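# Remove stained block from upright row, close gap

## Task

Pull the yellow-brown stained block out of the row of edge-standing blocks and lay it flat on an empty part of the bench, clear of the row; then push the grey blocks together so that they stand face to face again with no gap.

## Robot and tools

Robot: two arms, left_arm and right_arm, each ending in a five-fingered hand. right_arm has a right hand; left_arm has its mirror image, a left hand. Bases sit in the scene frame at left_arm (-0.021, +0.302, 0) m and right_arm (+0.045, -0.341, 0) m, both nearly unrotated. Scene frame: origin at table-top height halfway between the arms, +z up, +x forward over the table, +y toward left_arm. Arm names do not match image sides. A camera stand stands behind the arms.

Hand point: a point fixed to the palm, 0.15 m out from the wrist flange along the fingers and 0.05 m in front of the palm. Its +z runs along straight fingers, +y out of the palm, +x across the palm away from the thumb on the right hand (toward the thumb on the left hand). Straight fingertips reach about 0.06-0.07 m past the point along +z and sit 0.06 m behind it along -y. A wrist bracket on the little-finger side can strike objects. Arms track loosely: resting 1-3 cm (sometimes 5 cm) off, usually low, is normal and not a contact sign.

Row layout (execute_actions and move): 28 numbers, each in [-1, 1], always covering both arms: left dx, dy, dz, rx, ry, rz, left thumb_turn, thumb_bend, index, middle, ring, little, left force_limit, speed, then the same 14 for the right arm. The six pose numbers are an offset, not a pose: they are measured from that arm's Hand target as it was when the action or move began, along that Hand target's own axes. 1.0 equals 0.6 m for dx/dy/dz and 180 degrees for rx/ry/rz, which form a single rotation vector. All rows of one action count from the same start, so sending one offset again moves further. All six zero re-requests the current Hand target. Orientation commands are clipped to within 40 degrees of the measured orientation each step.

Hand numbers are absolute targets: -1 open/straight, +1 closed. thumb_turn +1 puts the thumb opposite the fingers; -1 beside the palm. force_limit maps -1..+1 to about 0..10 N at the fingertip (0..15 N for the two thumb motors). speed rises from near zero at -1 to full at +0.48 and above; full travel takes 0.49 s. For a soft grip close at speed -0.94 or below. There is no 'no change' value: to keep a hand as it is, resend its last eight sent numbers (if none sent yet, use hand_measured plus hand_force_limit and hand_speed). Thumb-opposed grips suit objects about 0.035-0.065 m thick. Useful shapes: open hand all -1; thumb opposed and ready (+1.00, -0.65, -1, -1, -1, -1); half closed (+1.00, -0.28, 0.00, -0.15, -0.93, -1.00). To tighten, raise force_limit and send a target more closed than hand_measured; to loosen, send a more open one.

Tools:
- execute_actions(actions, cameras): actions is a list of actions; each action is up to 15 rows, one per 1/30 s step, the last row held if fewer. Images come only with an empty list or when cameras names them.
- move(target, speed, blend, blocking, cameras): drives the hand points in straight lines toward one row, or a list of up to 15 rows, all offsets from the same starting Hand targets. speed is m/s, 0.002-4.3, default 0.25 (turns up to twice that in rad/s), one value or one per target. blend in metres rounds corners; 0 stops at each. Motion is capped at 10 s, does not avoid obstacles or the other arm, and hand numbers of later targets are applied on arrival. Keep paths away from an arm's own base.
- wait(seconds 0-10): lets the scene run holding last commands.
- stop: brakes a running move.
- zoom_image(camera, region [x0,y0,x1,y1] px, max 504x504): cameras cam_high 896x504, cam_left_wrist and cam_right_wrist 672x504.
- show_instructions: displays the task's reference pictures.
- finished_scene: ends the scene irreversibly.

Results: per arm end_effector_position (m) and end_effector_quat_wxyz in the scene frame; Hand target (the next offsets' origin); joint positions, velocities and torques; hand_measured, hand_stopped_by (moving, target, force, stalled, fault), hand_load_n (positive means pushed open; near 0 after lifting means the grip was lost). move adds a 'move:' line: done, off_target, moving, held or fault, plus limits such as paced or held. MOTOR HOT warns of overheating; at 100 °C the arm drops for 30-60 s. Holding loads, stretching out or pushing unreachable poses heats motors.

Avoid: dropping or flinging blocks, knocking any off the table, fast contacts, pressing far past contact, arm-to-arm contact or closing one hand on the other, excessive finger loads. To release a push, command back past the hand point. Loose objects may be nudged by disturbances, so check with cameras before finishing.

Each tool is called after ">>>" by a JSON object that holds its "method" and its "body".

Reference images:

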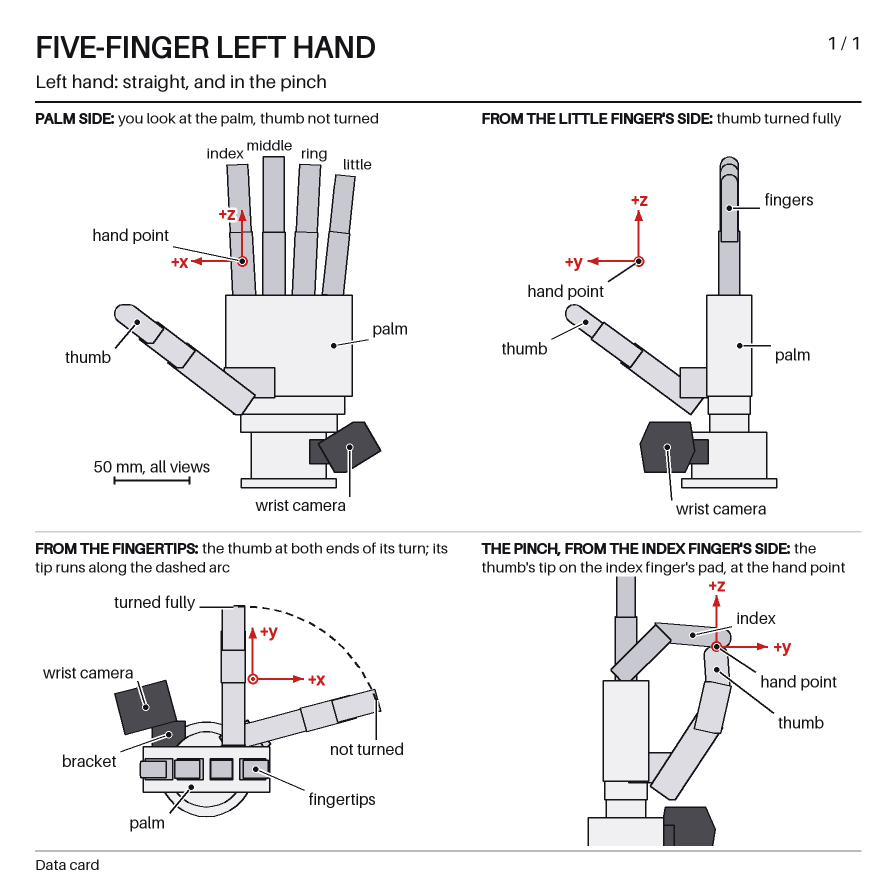

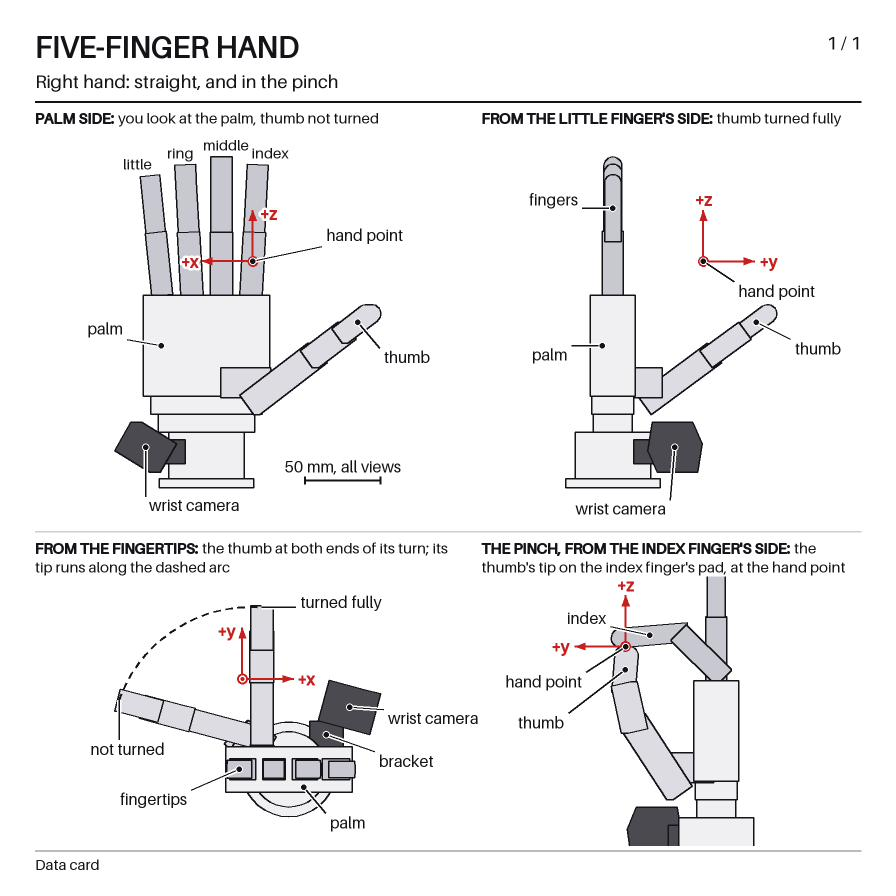

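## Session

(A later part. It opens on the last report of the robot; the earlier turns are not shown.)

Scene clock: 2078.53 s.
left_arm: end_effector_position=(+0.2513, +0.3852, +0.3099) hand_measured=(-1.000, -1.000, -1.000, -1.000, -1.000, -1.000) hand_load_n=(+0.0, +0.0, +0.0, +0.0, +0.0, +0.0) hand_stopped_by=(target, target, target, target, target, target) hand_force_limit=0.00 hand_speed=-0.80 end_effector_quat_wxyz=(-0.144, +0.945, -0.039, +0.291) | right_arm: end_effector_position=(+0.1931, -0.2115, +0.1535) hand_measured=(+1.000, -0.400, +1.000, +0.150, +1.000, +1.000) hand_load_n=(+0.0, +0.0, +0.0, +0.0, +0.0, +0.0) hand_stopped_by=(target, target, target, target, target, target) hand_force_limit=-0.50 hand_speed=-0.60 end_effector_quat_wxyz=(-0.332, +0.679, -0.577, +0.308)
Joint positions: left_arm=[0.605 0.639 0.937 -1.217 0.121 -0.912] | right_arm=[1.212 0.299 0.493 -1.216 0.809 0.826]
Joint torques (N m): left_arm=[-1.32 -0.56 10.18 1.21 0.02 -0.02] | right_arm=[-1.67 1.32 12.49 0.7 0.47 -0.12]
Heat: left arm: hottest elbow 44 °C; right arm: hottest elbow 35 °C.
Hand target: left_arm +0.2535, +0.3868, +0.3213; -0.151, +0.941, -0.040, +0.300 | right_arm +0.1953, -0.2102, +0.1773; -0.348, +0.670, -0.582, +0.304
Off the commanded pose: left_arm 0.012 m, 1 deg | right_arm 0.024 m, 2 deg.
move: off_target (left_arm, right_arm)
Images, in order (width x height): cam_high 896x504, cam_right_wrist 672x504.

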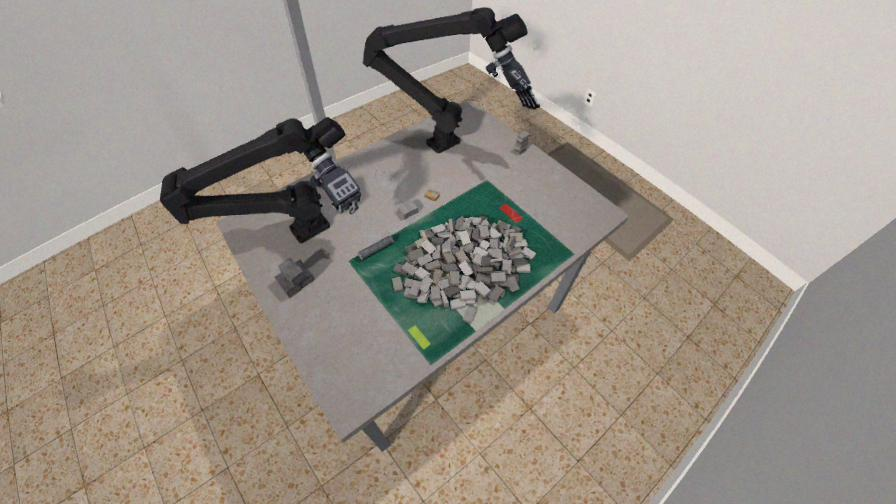

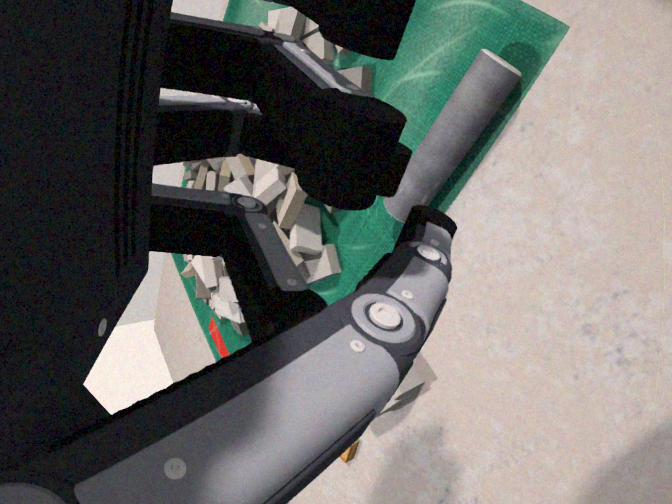

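>>> {"method": "move", "body": {"target": [0,0,0,0,0,0,-1,-1,-1,-1,-1,-1,0,-0.8,0,0,0,0,0,0,-1,-1,1,1,1,1,-0.5,0.2], "speed": 0.1, "cameras": ["cam_high","cam_right_wrist"]}}

>>> {"method": "zoom_image", "body": {"camera": "cam_right_wrist", "region": [300, 300, 480, 480]}}

Scene clock: 2098.03 s.
left_arm: end_effector_position=(+0.2513, +0.3852, +0.3099) hand_measured=(-1.000, -1.000, -1.000, -1.000, -1.000, -1.000) hand_load_n=(+0.0, +0.0, +0.0, +0.0, -0.5, +0.0) hand_stopped_by=(target, target, target, target, target, target) hand_force_limit=0.00 hand_speed=-0.80 end_effector_quat_wxyz=(-0.144, +0.945, -0.039, +0.291) | right_arm: end_effector_position=(+0.1931, -0.2115, +0.1535) hand_measured=(-1.000, -1.000, +1.000, +1.000, +1.000, +1.000) hand_load_n=(-0.5, +0.0, +0.0, +0.0, +0.0, +0.0) hand_stopped_by=(target, target, target, target, target, target) hand_force_limit=-0.50 hand_speed=0.20 end_effector_quat_wxyz=(-0.332, +0.679, -0.577, +0.308)
Joint positions: left_arm=[0.605 0.639 0.937 -1.217 0.121 -0.912] | right_arm=[1.212 0.299 0.493 -1.216 0.809 0.825]
Joint torques (N m): left_arm=[-1.32 -0.21 10.11 1.17 0.02 -0.05] | right_arm=[-1.73 1.26 12.51 0.58 0.48 -0.09]
Heat: left arm: hottest elbow 44 °C; right arm: hottest elbow 38 °C.
Hand target: left_arm +0.2535, +0.3868, +0.3213; -0.151, +0.941, -0.040, +0.300 | right_arm +0.1953, -0.2102, +0.1773; -0.348, +0.670, -0.582, +0.304
Off the commanded pose: left_arm 0.012 m, 1 deg | right_arm 0.024 m, 2 deg.
move: off_target (left_arm, right_arm)
Images, in order (width x height): cam_high 896x504, cam_right_wrist 672x504.

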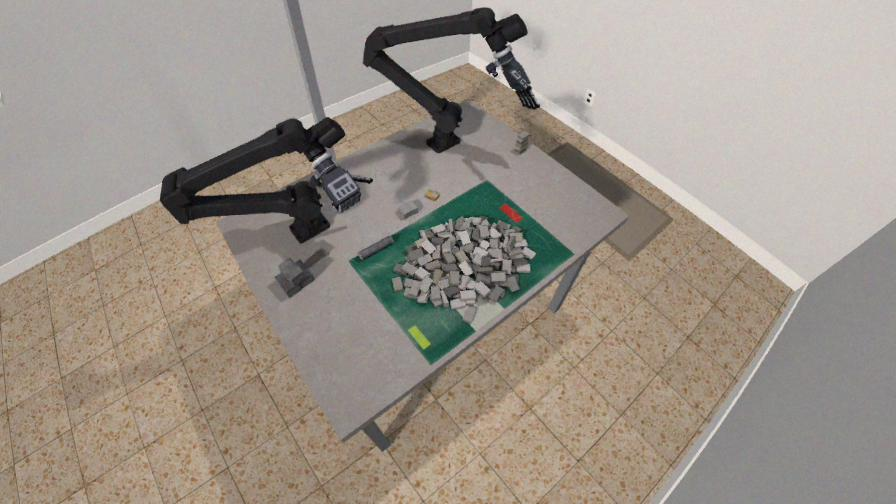

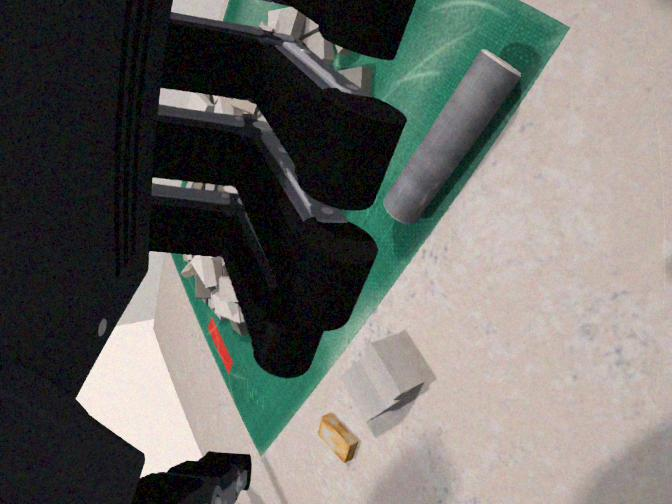

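Scaled by 2.800 from the camera's 672x504 image, which has a finer 960x720 frame.

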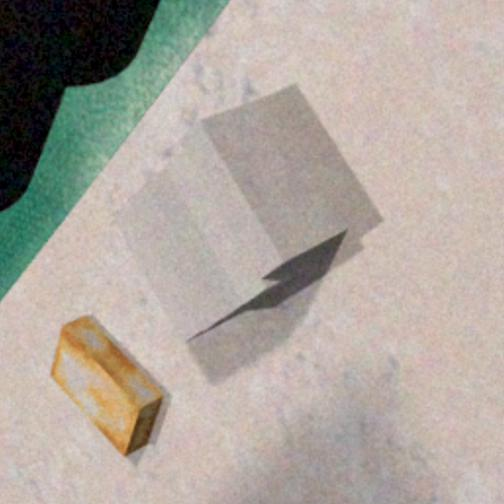

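>>> {"method": "zoom_image", "body": {"camera": "cam_right_wrist", "region": [335, 320, 445, 440]}}

Scaled by 4.200 from the camera's 672x504 image, which has a finer 960x720 frame.

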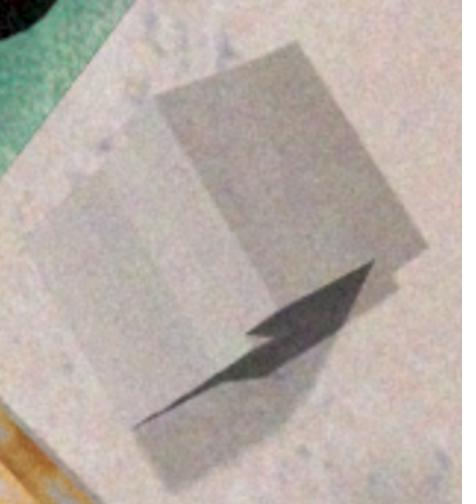

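>>> {"method": "move", "body": {"target": [0,0,0,0,0,0,-1,-1,-1,-1,-1,-1,0,-0.8,-0.1416,-0.0677,0.0385,0,0,0,-1,-1,1,1,1,1,-0.5,0.2], "speed": 0.15, "cameras": ["cam_right_wrist"]}}

Scene clock: 2144.17 s.
left_arm: end_effector_position=(+0.2513, +0.3852, +0.3099) hand_measured=(-1.000, -1.000, -1.000, -1.000, -1.000, -1.000) hand_load_n=(+0.0, -0.5, +0.0, +0.0, +0.0, +0.0) hand_stopped_by=(target, target, target, target, target, target) hand_force_limit=0.00 hand_speed=-0.80 end_effector_quat_wxyz=(-0.144, +0.945, -0.039, +0.291) | right_arm: end_effector_position=(+0.2210, -0.1364, +0.1735) hand_measured=(-1.000, -1.000, +1.000, +1.000, +1.000, +1.000) hand_load_n=(+0.0, +0.0, +0.0, +0.0, +0.0, +0.0) hand_stopped_by=(target, target, target, target, target, target) hand_force_limit=-0.50 hand_speed=0.20 end_effector_quat_wxyz=(-0.324, +0.680, -0.578, +0.315)
Joint positions: left_arm=[0.605 0.639 0.937 -1.217 0.121 -0.912] | right_arm=[1.214 0.639 0.618 -1.026 0.818 0.837]
Joint torques (N m): left_arm=[-1.49 -0.56 10.18 1.18 0.03 -0.04] | right_arm=[-0.38 -0.67 12.68 1.69 0.5 0.04]
Heat: left arm: hottest elbow 44 °C; right arm: hottest elbow 40 °C.
Hand target: left_arm +0.2535, +0.3868, +0.3213; -0.151, +0.941, -0.040, +0.300 | right_arm +0.2252, -0.1202, +0.1970; -0.348, +0.670, -0.581, +0.304
Off the commanded pose: left_arm 0.012 m, 1 deg | right_arm 0.029 m, 3 deg.
move: off_target (left_arm, right_arm)
Images, in order (width x height): cam_right_wrist 672x504.

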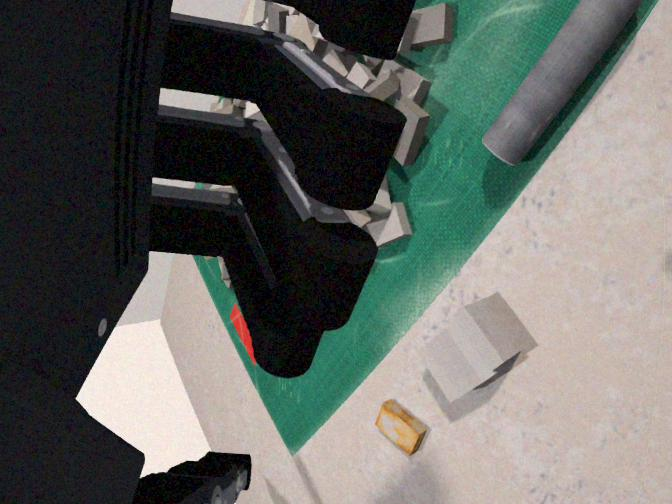

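>>> {"method": "zoom_image", "body": {"camera": "cam_right_wrist", "region": [410, 280, 550, 420]}}

>>> {"method": "zoom_image", "body": {"camera": "cam_right_wrist", "region": [420, 300, 530, 400]}}

Scaled by 3.600 from the camera's 672x504 image, which has a finer 960x720 frame.

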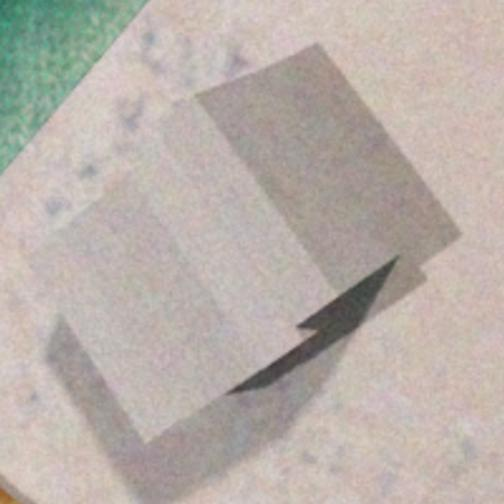

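Scaled by 4.582 from the camera's 672x504 image, which has a finer 960x720 frame.

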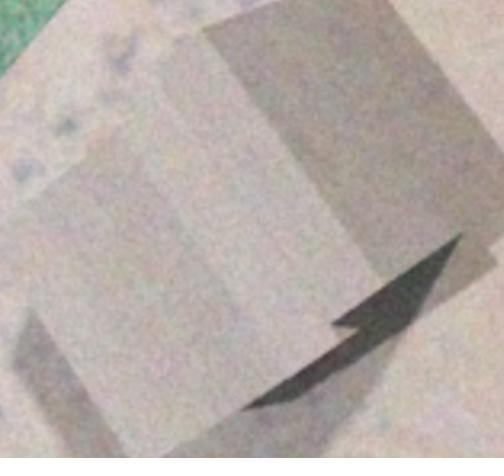

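>>> {"method": "zoom_image", "body": {"camera": "cam_right_wrist", "region": [462, 335, 527, 400]}}

>>> {"method": "zoom_image", "body": {"camera": "cam_right_wrist", "region": [410, 290, 475, 355]}}

Scaled by 7.754 from the camera's 672x504 image, which has a finer 960x720 frame.

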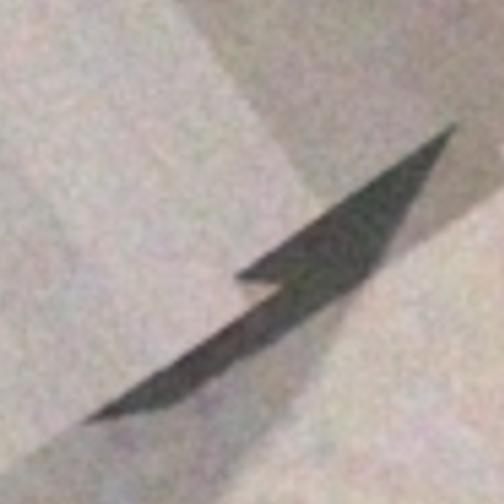

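Scaled by 7.754 from the camera's 672x504 image, which has a finer 960x720 frame.

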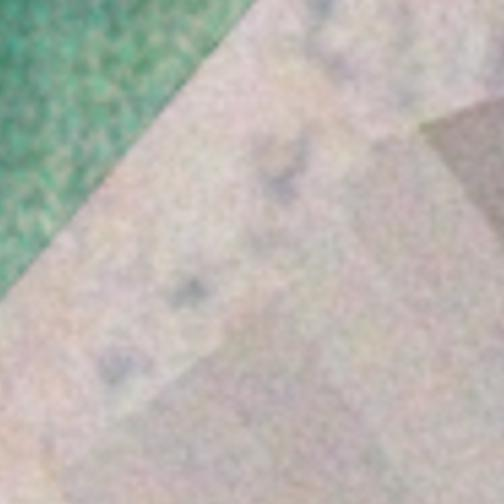

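>>> {"method": "zoom_image", "body": {"camera": "cam_right_wrist", "region": [365, 360, 465, 460]}}

Scaled by 5.040 from the camera's 672x504 image, which has a finer 960x720 frame.

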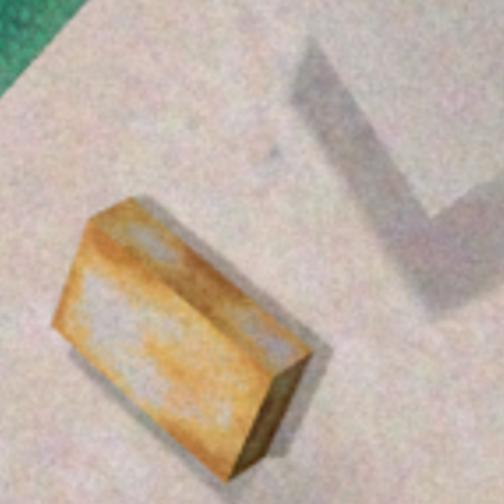

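>>> {"method": "finished_scene", "body": {}}

The scene is finished: the task was done.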